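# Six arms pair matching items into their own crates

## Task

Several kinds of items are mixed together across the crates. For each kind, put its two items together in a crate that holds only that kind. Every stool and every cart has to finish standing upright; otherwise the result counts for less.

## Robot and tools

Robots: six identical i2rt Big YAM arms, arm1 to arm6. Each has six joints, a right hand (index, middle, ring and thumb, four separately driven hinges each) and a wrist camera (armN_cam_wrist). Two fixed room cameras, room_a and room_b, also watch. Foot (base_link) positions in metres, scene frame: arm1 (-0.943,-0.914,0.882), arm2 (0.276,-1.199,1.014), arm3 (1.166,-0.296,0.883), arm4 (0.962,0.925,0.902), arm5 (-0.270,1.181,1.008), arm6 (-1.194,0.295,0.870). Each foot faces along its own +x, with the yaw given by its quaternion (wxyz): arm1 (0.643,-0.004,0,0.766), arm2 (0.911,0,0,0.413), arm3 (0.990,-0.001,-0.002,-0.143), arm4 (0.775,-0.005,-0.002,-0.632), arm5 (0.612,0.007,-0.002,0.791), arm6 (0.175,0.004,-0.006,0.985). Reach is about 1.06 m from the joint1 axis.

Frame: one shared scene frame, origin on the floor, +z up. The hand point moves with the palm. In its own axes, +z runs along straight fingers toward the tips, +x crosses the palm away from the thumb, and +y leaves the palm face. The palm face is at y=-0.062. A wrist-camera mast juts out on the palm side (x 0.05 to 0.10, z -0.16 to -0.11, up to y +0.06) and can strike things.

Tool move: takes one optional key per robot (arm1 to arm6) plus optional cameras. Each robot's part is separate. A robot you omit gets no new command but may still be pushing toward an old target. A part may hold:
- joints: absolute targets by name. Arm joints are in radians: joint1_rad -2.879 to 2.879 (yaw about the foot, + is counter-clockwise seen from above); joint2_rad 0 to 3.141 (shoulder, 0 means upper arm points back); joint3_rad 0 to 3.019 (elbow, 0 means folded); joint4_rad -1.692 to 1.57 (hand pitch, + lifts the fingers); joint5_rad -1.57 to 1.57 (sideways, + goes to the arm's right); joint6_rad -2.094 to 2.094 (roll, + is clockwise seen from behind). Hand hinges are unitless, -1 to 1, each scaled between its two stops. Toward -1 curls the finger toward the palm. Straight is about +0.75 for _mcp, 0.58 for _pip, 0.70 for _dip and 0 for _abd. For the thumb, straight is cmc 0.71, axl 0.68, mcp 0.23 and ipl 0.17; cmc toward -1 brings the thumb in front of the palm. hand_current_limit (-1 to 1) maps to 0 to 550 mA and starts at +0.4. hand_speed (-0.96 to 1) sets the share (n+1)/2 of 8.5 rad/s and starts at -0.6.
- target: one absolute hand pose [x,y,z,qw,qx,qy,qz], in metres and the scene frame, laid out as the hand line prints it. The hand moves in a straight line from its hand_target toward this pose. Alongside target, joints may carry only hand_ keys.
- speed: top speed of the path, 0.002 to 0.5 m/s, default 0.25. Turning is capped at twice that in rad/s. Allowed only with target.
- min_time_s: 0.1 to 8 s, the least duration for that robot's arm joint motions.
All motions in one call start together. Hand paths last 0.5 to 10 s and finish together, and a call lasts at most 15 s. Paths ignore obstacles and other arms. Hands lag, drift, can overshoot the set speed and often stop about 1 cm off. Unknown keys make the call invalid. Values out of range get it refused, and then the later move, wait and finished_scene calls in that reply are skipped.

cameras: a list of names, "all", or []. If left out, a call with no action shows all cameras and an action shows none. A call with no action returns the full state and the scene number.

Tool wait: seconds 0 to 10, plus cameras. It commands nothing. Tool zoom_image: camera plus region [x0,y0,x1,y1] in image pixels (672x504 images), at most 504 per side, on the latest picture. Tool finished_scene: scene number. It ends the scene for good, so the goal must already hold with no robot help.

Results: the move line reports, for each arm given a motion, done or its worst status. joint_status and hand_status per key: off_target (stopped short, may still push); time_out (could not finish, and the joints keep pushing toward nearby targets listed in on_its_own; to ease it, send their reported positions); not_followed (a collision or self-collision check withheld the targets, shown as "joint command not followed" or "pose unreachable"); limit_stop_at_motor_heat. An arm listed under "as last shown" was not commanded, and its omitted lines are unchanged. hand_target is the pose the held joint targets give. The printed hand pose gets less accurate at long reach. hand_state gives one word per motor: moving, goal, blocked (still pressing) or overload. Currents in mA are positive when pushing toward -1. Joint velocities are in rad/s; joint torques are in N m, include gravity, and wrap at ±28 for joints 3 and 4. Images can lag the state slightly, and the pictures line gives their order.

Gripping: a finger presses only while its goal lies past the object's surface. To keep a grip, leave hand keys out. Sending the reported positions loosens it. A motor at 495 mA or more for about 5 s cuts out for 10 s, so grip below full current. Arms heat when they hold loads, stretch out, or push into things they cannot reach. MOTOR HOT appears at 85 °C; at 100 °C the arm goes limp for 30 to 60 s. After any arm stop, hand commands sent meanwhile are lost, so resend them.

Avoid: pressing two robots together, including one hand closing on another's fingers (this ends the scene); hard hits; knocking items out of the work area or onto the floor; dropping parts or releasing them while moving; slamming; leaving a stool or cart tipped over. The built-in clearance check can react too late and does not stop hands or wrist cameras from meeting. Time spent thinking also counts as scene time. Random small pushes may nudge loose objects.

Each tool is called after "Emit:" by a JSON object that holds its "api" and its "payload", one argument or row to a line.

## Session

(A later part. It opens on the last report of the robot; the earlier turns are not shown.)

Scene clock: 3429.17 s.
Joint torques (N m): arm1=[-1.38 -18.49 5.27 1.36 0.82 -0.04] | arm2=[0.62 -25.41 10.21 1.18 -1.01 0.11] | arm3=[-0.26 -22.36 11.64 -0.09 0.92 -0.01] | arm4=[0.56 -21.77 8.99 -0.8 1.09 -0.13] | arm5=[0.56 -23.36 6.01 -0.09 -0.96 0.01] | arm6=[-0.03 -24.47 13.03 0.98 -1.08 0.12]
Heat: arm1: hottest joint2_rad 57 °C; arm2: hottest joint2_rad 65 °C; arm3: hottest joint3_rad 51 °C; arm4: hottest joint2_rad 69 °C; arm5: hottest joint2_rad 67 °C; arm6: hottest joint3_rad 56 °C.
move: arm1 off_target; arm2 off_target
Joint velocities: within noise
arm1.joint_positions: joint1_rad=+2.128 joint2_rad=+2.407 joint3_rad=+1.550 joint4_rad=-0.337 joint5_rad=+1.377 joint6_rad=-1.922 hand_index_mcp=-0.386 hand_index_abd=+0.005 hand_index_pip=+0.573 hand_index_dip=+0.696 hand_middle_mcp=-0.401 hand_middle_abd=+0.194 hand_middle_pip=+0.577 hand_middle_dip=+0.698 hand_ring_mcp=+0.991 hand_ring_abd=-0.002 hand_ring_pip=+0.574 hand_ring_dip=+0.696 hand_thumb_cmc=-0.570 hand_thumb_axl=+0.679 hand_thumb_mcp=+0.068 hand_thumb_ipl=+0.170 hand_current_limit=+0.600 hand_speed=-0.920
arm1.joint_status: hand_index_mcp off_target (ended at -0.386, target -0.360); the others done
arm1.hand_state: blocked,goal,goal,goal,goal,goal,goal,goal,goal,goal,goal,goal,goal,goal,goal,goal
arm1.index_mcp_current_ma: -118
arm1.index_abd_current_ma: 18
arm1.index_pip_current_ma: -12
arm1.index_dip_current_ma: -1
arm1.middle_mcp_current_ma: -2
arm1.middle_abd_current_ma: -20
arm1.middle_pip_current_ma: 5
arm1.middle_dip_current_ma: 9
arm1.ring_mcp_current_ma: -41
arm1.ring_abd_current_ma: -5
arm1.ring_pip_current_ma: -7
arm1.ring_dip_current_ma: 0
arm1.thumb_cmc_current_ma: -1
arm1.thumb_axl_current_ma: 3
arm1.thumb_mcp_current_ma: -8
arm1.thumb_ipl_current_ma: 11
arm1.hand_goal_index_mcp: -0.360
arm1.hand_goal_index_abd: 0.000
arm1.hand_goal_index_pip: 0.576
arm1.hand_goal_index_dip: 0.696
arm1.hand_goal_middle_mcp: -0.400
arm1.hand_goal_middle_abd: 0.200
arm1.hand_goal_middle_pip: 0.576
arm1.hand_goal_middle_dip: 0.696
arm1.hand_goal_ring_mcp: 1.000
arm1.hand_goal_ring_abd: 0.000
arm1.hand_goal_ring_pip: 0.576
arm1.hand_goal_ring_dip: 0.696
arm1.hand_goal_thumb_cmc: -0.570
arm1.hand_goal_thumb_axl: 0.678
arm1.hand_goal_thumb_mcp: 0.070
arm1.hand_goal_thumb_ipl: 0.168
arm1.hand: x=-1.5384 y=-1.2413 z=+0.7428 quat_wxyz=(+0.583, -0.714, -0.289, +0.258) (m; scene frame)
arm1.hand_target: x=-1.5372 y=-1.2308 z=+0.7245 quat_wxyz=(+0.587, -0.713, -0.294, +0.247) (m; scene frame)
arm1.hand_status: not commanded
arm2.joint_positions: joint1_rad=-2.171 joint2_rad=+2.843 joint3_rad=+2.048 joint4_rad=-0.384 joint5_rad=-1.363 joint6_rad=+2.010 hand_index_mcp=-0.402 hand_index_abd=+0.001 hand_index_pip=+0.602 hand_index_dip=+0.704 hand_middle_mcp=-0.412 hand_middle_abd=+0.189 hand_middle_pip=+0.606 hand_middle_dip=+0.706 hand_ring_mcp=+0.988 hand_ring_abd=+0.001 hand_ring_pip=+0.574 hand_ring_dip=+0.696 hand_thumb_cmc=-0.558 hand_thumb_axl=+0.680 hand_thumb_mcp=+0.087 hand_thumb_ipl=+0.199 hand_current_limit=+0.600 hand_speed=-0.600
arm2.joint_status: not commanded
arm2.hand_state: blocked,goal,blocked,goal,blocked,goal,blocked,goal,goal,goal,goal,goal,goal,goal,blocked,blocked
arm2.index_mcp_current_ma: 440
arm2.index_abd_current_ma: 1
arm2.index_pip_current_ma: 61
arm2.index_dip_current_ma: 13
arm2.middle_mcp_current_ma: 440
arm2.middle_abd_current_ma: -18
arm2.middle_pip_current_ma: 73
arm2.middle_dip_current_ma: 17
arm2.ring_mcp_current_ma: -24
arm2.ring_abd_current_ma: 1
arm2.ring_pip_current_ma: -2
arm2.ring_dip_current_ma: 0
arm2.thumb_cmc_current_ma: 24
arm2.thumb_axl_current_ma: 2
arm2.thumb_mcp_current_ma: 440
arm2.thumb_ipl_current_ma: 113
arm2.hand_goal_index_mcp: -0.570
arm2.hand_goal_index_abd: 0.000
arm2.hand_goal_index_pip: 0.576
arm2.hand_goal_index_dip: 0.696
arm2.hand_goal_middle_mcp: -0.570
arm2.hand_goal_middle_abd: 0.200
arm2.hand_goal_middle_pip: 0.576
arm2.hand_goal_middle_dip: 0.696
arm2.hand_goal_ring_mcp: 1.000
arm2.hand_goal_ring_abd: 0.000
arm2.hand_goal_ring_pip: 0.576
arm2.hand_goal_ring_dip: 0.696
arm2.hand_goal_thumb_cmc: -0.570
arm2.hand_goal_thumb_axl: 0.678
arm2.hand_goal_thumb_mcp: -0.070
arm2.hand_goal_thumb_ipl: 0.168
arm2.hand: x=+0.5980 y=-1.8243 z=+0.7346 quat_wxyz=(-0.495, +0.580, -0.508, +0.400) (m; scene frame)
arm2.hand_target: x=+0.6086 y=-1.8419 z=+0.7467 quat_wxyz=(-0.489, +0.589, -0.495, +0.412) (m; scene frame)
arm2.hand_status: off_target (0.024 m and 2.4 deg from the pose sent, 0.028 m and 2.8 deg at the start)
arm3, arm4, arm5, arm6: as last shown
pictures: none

Emit:
{"api": "move", "payload": {
  "arm1": {"target": [-1.537, -1.232, 0.95, 0.5873, -0.7132, -0.2942, 0.2472], "speed": 0.08, "joints": {"hand_index_mcp": -0.2, "hand_middle_mcp": -0.2, "hand_thumb_mcp": 0.225, "hand_speed": -0.8}},
  "arm2": {"joints": {"hand_index_mcp": -0.34, "hand_middle_mcp": -0.35, "hand_thumb_mcp": 0.14, "hand_speed": -0.92}},
  "cameras": ["arm1_cam_wrist", "room_a"]
}}

Emit:
{"api": "zoom_image", "payload": {
  "camera": "room_a",
  "region": [520, 180, 610, 255]
}}

Scene clock: 3446.30 s.
Joint torques (N m): arm1=[-0.97 -20.84 9.35 0.43 0.95 0.05] | arm2=[0.56 -25.58 9.74 1.21 -0.95 0.08] | arm3=[-0.09 -22.18 11.56 -0.32 0.94 -0.02] | arm4=[0.62 -21.25 8.98 -0.75 1.08 -0.12] | arm5=[0.56 -23.36 6.04 -0.09 -0.96 0.01] | arm6=[0.03 -24.47 13.01 0.98 -1.08 0.11]
Heat: arm1: hottest joint2_rad 59 °C; arm2: hottest joint2_rad 71 °C; arm3: hottest joint3_rad 51 °C; arm4: hottest joint2_rad 69 °C; arm5: hottest joint2_rad 67 °C; arm6: hottest joint3_rad 56 °C.
move: arm1 off_target; arm2 done
Joint velocities: within noise
arm1.joint_positions: joint1_rad=+2.127 joint2_rad=+2.083 joint3_rad=+1.528 joint4_rad=-0.720 joint5_rad=+1.377 joint6_rad=-1.922 hand_index_mcp=-0.206 hand_index_abd=+0.008 hand_index_pip=+0.573 hand_index_dip=+0.693 hand_middle_mcp=-0.209 hand_middle_abd=+0.195 hand_middle_pip=+0.576 hand_middle_dip=+0.698 hand_ring_mcp=+0.991 hand_ring_abd=-0.002 hand_ring_pip=+0.574 hand_ring_dip=+0.696 hand_thumb_cmc=-0.570 hand_thumb_axl=+0.679 hand_thumb_mcp=+0.223 hand_thumb_ipl=+0.170 hand_current_limit=+0.600 hand_speed=-0.800
arm1.joint_status: all done
arm1.hand_state: goal,goal,goal,goal,goal,goal,goal,goal,goal,goal,goal,goal,goal,goal,goal,goal
arm1.index_mcp_current_ma: -25
arm1.index_abd_current_ma: 27
arm1.index_pip_current_ma: -10
arm1.index_dip_current_ma: -10
arm1.middle_mcp_current_ma: -40
arm1.middle_abd_current_ma: -16
arm1.middle_pip_current_ma: 1
arm1.middle_dip_current_ma: 8
arm1.ring_mcp_current_ma: -41
arm1.ring_abd_current_ma: -5
arm1.ring_pip_current_ma: -7
arm1.ring_dip_current_ma: 0
arm1.thumb_cmc_current_ma: -1
arm1.thumb_axl_current_ma: 3
arm1.thumb_mcp_current_ma: -16
arm1.thumb_ipl_current_ma: 9
arm1.hand_goal_index_mcp: -0.200
arm1.hand_goal_index_abd: 0.000
arm1.hand_goal_index_pip: 0.576
arm1.hand_goal_index_dip: 0.696
arm1.hand_goal_middle_mcp: -0.200
arm1.hand_goal_middle_abd: 0.200
arm1.hand_goal_middle_pip: 0.576
arm1.hand_goal_middle_dip: 0.696
arm1.hand_goal_ring_mcp: 1.000
arm1.hand_goal_ring_abd: 0.000
arm1.hand_goal_ring_pip: 0.576
arm1.hand_goal_ring_dip: 0.696
arm1.hand_goal_thumb_cmc: -0.570
arm1.hand_goal_thumb_axl: 0.678
arm1.hand_goal_thumb_mcp: 0.226
arm1.hand_goal_thumb_ipl: 0.168
arm1.hand: x=-1.5231 y=-1.2255 z=+0.9192 quat_wxyz=(+0.593, -0.705, -0.314, +0.229) (m; scene frame)
arm1.hand_target: x=-1.5362 y=-1.2312 z=+0.9502 quat_wxyz=(+0.587, -0.713, -0.294, +0.247) (m; scene frame)
arm1.hand_status: off_target (0.034 m and 3.3 deg from the pose sent, 0.207 m and 1.5 deg at the start)
arm2.joint_positions: joint1_rad=-2.171 joint2_rad=+2.843 joint3_rad=+2.055 joint4_rad=-0.384 joint5_rad=-1.365 joint6_rad=+2.014 hand_index_mcp=-0.347 hand_index_abd=+0.001 hand_index_pip=+0.578 hand_index_dip=+0.699 hand_middle_mcp=-0.352 hand_middle_abd=+0.189 hand_middle_pip=+0.579 hand_middle_dip=+0.699 hand_ring_mcp=+0.988 hand_ring_abd=+0.001 hand_ring_pip=+0.574 hand_ring_dip=+0.696 hand_thumb_cmc=-0.568 hand_thumb_axl=+0.680 hand_thumb_mcp=+0.138 hand_thumb_ipl=+0.170 hand_current_limit=+0.600 hand_speed=-0.920
arm2.joint_status: all done
arm2.hand_state: goal,goal,goal,goal,goal,goal,goal,goal,goal,goal,goal,goal,goal,goal,goal,goal
arm2.index_mcp_current_ma: -12
arm2.index_abd_current_ma: 1
arm2.index_pip_current_ma: 2
arm2.index_dip_current_ma: 3
arm2.middle_mcp_current_ma: -3
arm2.middle_abd_current_ma: -18
arm2.middle_pip_current_ma: 4
arm2.middle_dip_current_ma: 4
arm2.ring_mcp_current_ma: -24
arm2.ring_abd_current_ma: 1
arm2.ring_pip_current_ma: -2
arm2.ring_dip_current_ma: 0
arm2.thumb_cmc_current_ma: 2
arm2.thumb_axl_current_ma: 2
arm2.thumb_mcp_current_ma: -4
arm2.thumb_ipl_current_ma: 3
arm2.hand_goal_index_mcp: -0.340
arm2.hand_goal_index_abd: 0.000
arm2.hand_goal_index_pip: 0.576
arm2.hand_goal_index_dip: 0.696
arm2.hand_goal_middle_mcp: -0.350
arm2.hand_goal_middle_abd: 0.200
arm2.hand_goal_middle_pip: 0.576
arm2.hand_goal_middle_dip: 0.696
arm2.hand_goal_ring_mcp: 1.000
arm2.hand_goal_ring_abd: 0.000
arm2.hand_goal_ring_pip: 0.576
arm2.hand_goal_ring_dip: 0.696
arm2.hand_goal_thumb_cmc: -0.570
arm2.hand_goal_thumb_axl: 0.678
arm2.hand_goal_thumb_mcp: 0.140
arm2.hand_goal_thumb_ipl: 0.168
arm2.hand: x=+0.5990 y=-1.8271 z=+0.7370 quat_wxyz=(-0.494, +0.581, -0.507, +0.401) (m; scene frame)
arm2.hand_target: x=+0.6087 y=-1.8420 z=+0.7468 quat_wxyz=(-0.489, +0.589, -0.495, +0.412) (m; scene frame)
arm2.hand_status: not commanded
arm3, arm4, arm5, arm6: as last shown
pictures: arm1_cam_wrist, room_a
camera_calibration:
arm1_cam_wrist: T_world_to_cam=[[-0.433201, -0.582749, -0.687561, -0.706687], [0.107953, -0.790914, 0.60233, -1.40226], [-0.894809, 0.186706, 0.405534, -1.3866], [0, 0, 0, 1]] pos_world=[-1.3955, -1.262, 0.921051]

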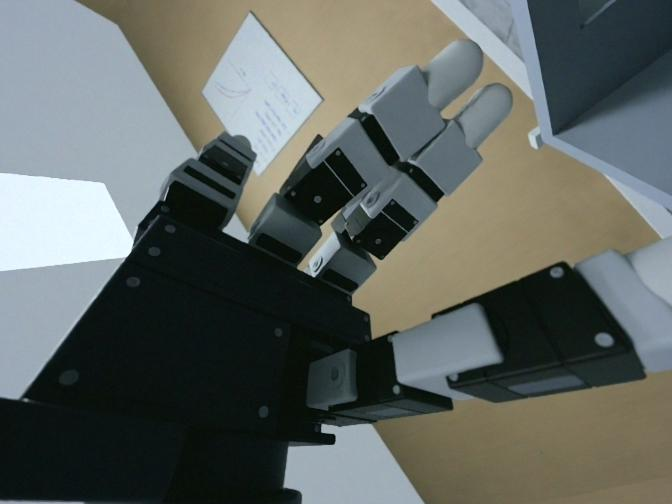

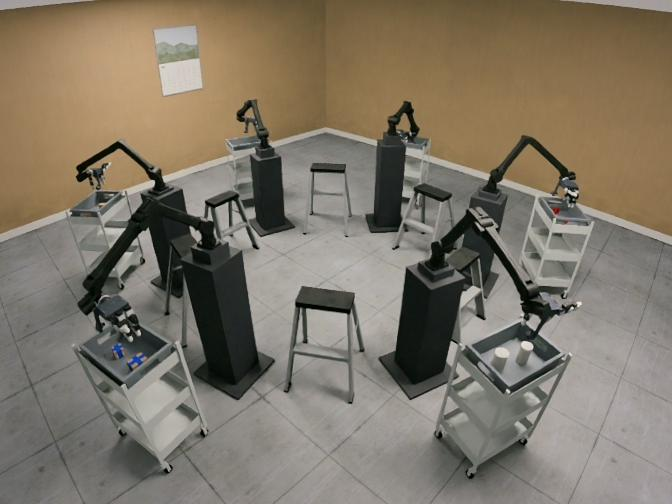

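Scaled by 5.600.

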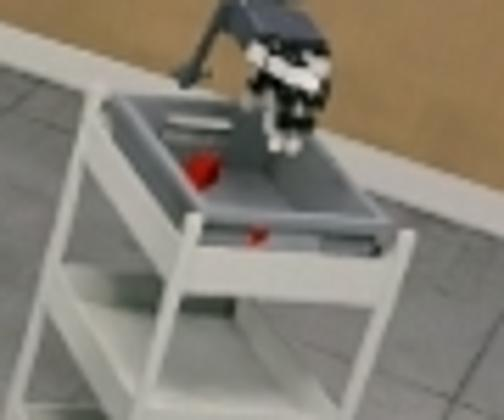

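Emit:
{"api": "move", "payload": {
  "arm2": {"target": [0.606, -1.835, 0.98, 0.4890, -0.5888, 0.4949, -0.4122], "speed": 0.09, "joints": {"hand_index_mcp": -0.2, "hand_middle_mcp": -0.2, "hand_thumb_mcp": 0.225, "hand_speed": -0.8}},
  "arm4": {"joints": {"joint1_rad": 1.2}, "min_time_s": 3},
  "cameras": ["room_a", "room_b"]
}}

Emit:
{"api": "zoom_image", "payload": {
  "camera": "room_b",
  "region": [90, 300, 230, 405]
}}

Emit:
{"api": "zoom_image", "payload": {
  "camera": "room_b",
  "region": [490, 160, 590, 235]
}}

Emit:
{"api": "zoom_image", "payload": {
  "camera": "room_a",
  "region": [55, 160, 155, 235]
}}

Scene clock: 3457.10 s.
Joint torques (N m): arm1=[-0.97 -21.25 9.46 0.44 0.95 0.05] | arm2=[0.56 -26.81 7.87 0.7 -0.94 0.01] | arm3=[-0.44 -22.53 11.66 -0.14 0.91 -0.02] | arm4=[0.62 -21.71 9.06 -0.77 1.08 -0.12] | arm5=[0.56 -23.36 6.02 -0.09 -0.96 0.01] | arm6=[-0.03 -24.41 13.04 0.99 -1.08 0.12]
Heat: arm1: hottest joint2_rad 60 °C; arm2: hottest joint2_rad 72 °C; arm3: hottest joint3_rad 52 °C; arm4: hottest joint2_rad 69 °C; arm5: hottest joint2_rad 67 °C; arm6: hottest joint3_rad 57 °C.
move: arm2 off_target; arm4 done
Joint velocities: within noise
arm1, arm3, arm5, arm6: as last shown
arm2.joint_positions: joint1_rad=-2.171 joint2_rad=+2.414 joint3_rad=+1.871 joint4_rad=-0.602 joint5_rad=-1.366 joint6_rad=+2.014 hand_index_mcp=-0.206 hand_index_abd=+0.001 hand_index_pip=+0.578 hand_index_dip=+0.699 hand_middle_mcp=-0.209 hand_middle_abd=+0.189 hand_middle_pip=+0.577 hand_middle_dip=+0.698 hand_ring_mcp=+0.988 hand_ring_abd=+0.001 hand_ring_pip=+0.574 hand_ring_dip=+0.696 hand_thumb_cmc=-0.568 hand_thumb_axl=+0.680 hand_thumb_mcp=+0.223 hand_thumb_ipl=+0.170 hand_current_limit=+0.600 hand_speed=-0.800
arm2.joint_status: all done
arm2.hand_state: goal,goal,goal,goal,goal,goal,goal,goal,goal,goal,goal,goal,goal,goal,goal,goal
arm2.index_mcp_current_ma: -9
arm2.index_abd_current_ma: 1
arm2.index_pip_current_ma: 2
arm2.index_dip_current_ma: 3
arm2.middle_mcp_current_ma: -17
arm2.middle_abd_current_ma: -18
arm2.middle_pip_current_ma: 1
arm2.middle_dip_current_ma: 3
arm2.ring_mcp_current_ma: -24
arm2.ring_abd_current_ma: 1
arm2.ring_pip_current_ma: -2
arm2.ring_dip_current_ma: 0
arm2.thumb_cmc_current_ma: 2
arm2.thumb_axl_current_ma: 2
arm2.thumb_mcp_current_ma: -6
arm2.thumb_ipl_current_ma: 3
arm2.hand_goal_index_mcp: -0.200
arm2.hand_goal_index_abd: 0.000
arm2.hand_goal_index_pip: 0.576
arm2.hand_goal_index_dip: 0.696
arm2.hand_goal_middle_mcp: -0.200
arm2.hand_goal_middle_abd: 0.200
arm2.hand_goal_middle_pip: 0.576
arm2.hand_goal_middle_dip: 0.696
arm2.hand_goal_ring_mcp: 1.000
arm2.hand_goal_ring_abd: 0.000
arm2.hand_goal_ring_pip: 0.576
arm2.hand_goal_ring_dip: 0.696
arm2.hand_goal_thumb_cmc: -0.570
arm2.hand_goal_thumb_axl: 0.678
arm2.hand_goal_thumb_mcp: 0.226
arm2.hand_goal_thumb_ipl: 0.168
arm2.hand: x=+0.6012 y=-1.8352 z=+0.9658 quat_wxyz=(-0.489, +0.585, -0.500, +0.410) (m; scene frame)
arm2.hand_target: x=+0.6060 y=-1.8350 z=+0.9798 quat_wxyz=(-0.489, +0.589, -0.495, +0.412) (m; scene frame)
arm2.hand_status: off_target (0.015 m and 0.7 deg from the pose sent, 0.243 m and 2.2 deg at the start)
arm4.joint_positions: joint1_rad=+1.194 joint2_rad=+2.301 joint3_rad=+1.940 joint4_rad=-1.619 joint5_rad=+1.392 joint6_rad=-1.169 hand_index_mcp=-0.208 hand_index_abd=+0.001 hand_index_pip=+0.578 hand_index_dip=+0.699 hand_middle_mcp=-0.206 hand_middle_abd=-0.003 hand_middle_pip=+0.578 hand_middle_dip=+0.699 hand_ring_mcp=+0.991 hand_ring_abd=-0.001 hand_ring_pip=+0.576 hand_ring_dip=+0.696 hand_thumb_cmc=-0.568 hand_thumb_axl=+0.676 hand_thumb_mcp=+0.224 hand_thumb_ipl=+0.170 hand_current_limit=+0.400 hand_speed=-0.850
arm4.joint_status: all done
arm4.hand_state: goal,goal,goal,goal,goal,goal,goal,goal,goal,goal,goal,goal,goal,goal,goal,goal
arm4.index_mcp_current_ma: -7
arm4.index_abd_current_ma: 0
arm4.index_pip_current_ma: 1
arm4.index_dip_current_ma: 2
arm4.middle_mcp_current_ma: -6
arm4.middle_abd_current_ma: -1
arm4.middle_pip_current_ma: 1
arm4.middle_dip_current_ma: 2
arm4.ring_mcp_current_ma: -9
arm4.ring_abd_current_ma: 0
arm4.ring_pip_current_ma: 0
arm4.ring_dip_current_ma: 0
arm4.thumb_cmc_current_ma: 1
arm4.thumb_axl_current_ma: -1
arm4.thumb_mcp_current_ma: -2
arm4.thumb_ipl_current_ma: 1
arm4.hand_goal_index_mcp: -0.200
arm4.hand_goal_index_abd: 0.000
arm4.hand_goal_index_pip: 0.576
arm4.hand_goal_index_dip: 0.696
arm4.hand_goal_middle_mcp: -0.200
arm4.hand_goal_middle_abd: 0.000
arm4.hand_goal_middle_pip: 0.576
arm4.hand_goal_middle_dip: 0.696
arm4.hand_goal_ring_mcp: 1.000
arm4.hand_goal_ring_abd: 0.000
arm4.hand_goal_ring_pip: 0.576
arm4.hand_goal_ring_dip: 0.696
arm4.hand_goal_thumb_cmc: -0.570
arm4.hand_goal_thumb_axl: 0.678
arm4.hand_goal_thumb_mcp: 0.226
arm4.hand_goal_thumb_ipl: 0.168
arm4.hand: x=+1.5872 y=+0.6546 z=+0.9537 quat_wxyz=(-0.085, +0.087, +0.754, -0.645) (m; scene frame)
arm4.hand_target: x=+1.5957 y=+0.6570 z=+0.9658 quat_wxyz=(-0.078, +0.089, +0.754, -0.646) (m; scene frame)
arm4.hand_status: not commanded
pictures: room_a, room_b

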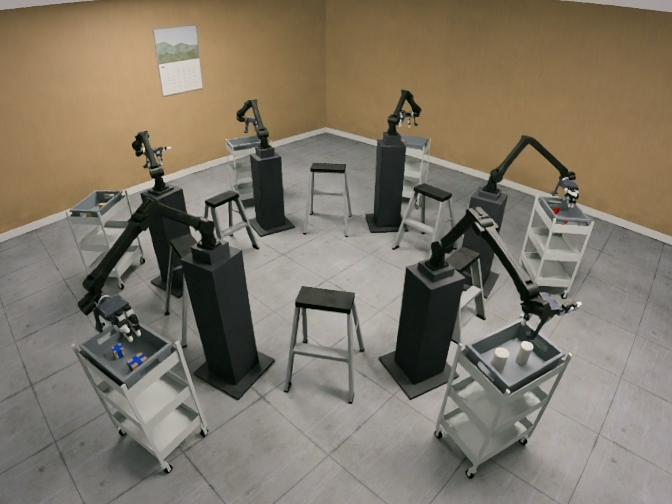

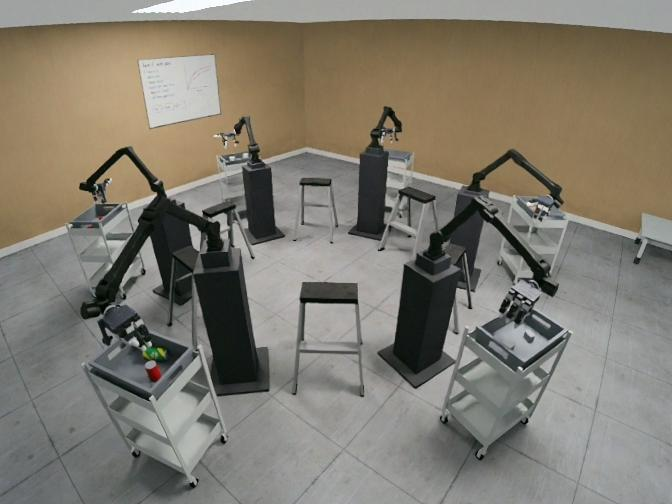

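Scaled by 3.600.

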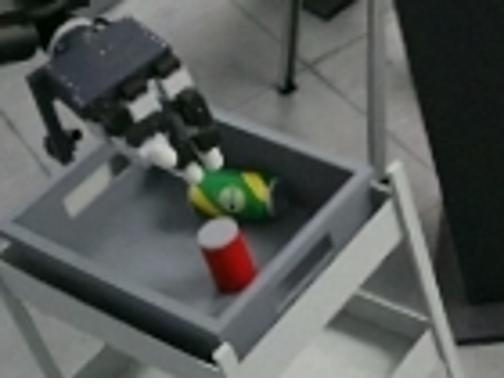

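Scaled by 5.040.

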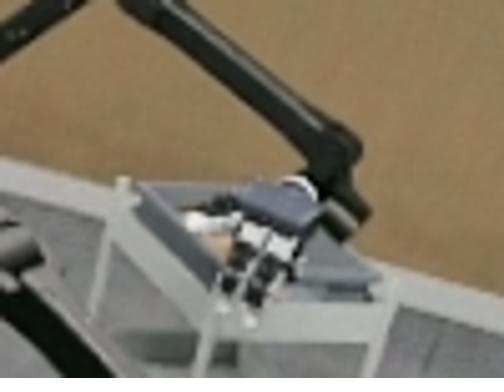

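Scaled by 5.040.

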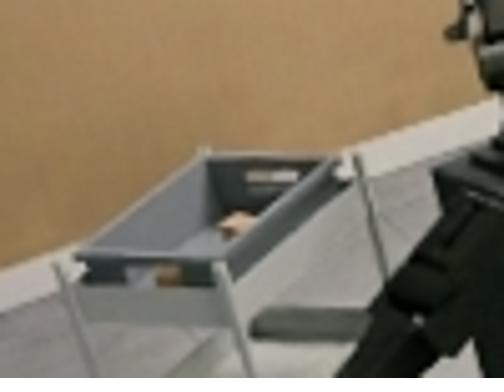

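Emit:
{"api": "finished_scene", "payload": {
  "scene": 2
}}

The scene is finished: the task was done.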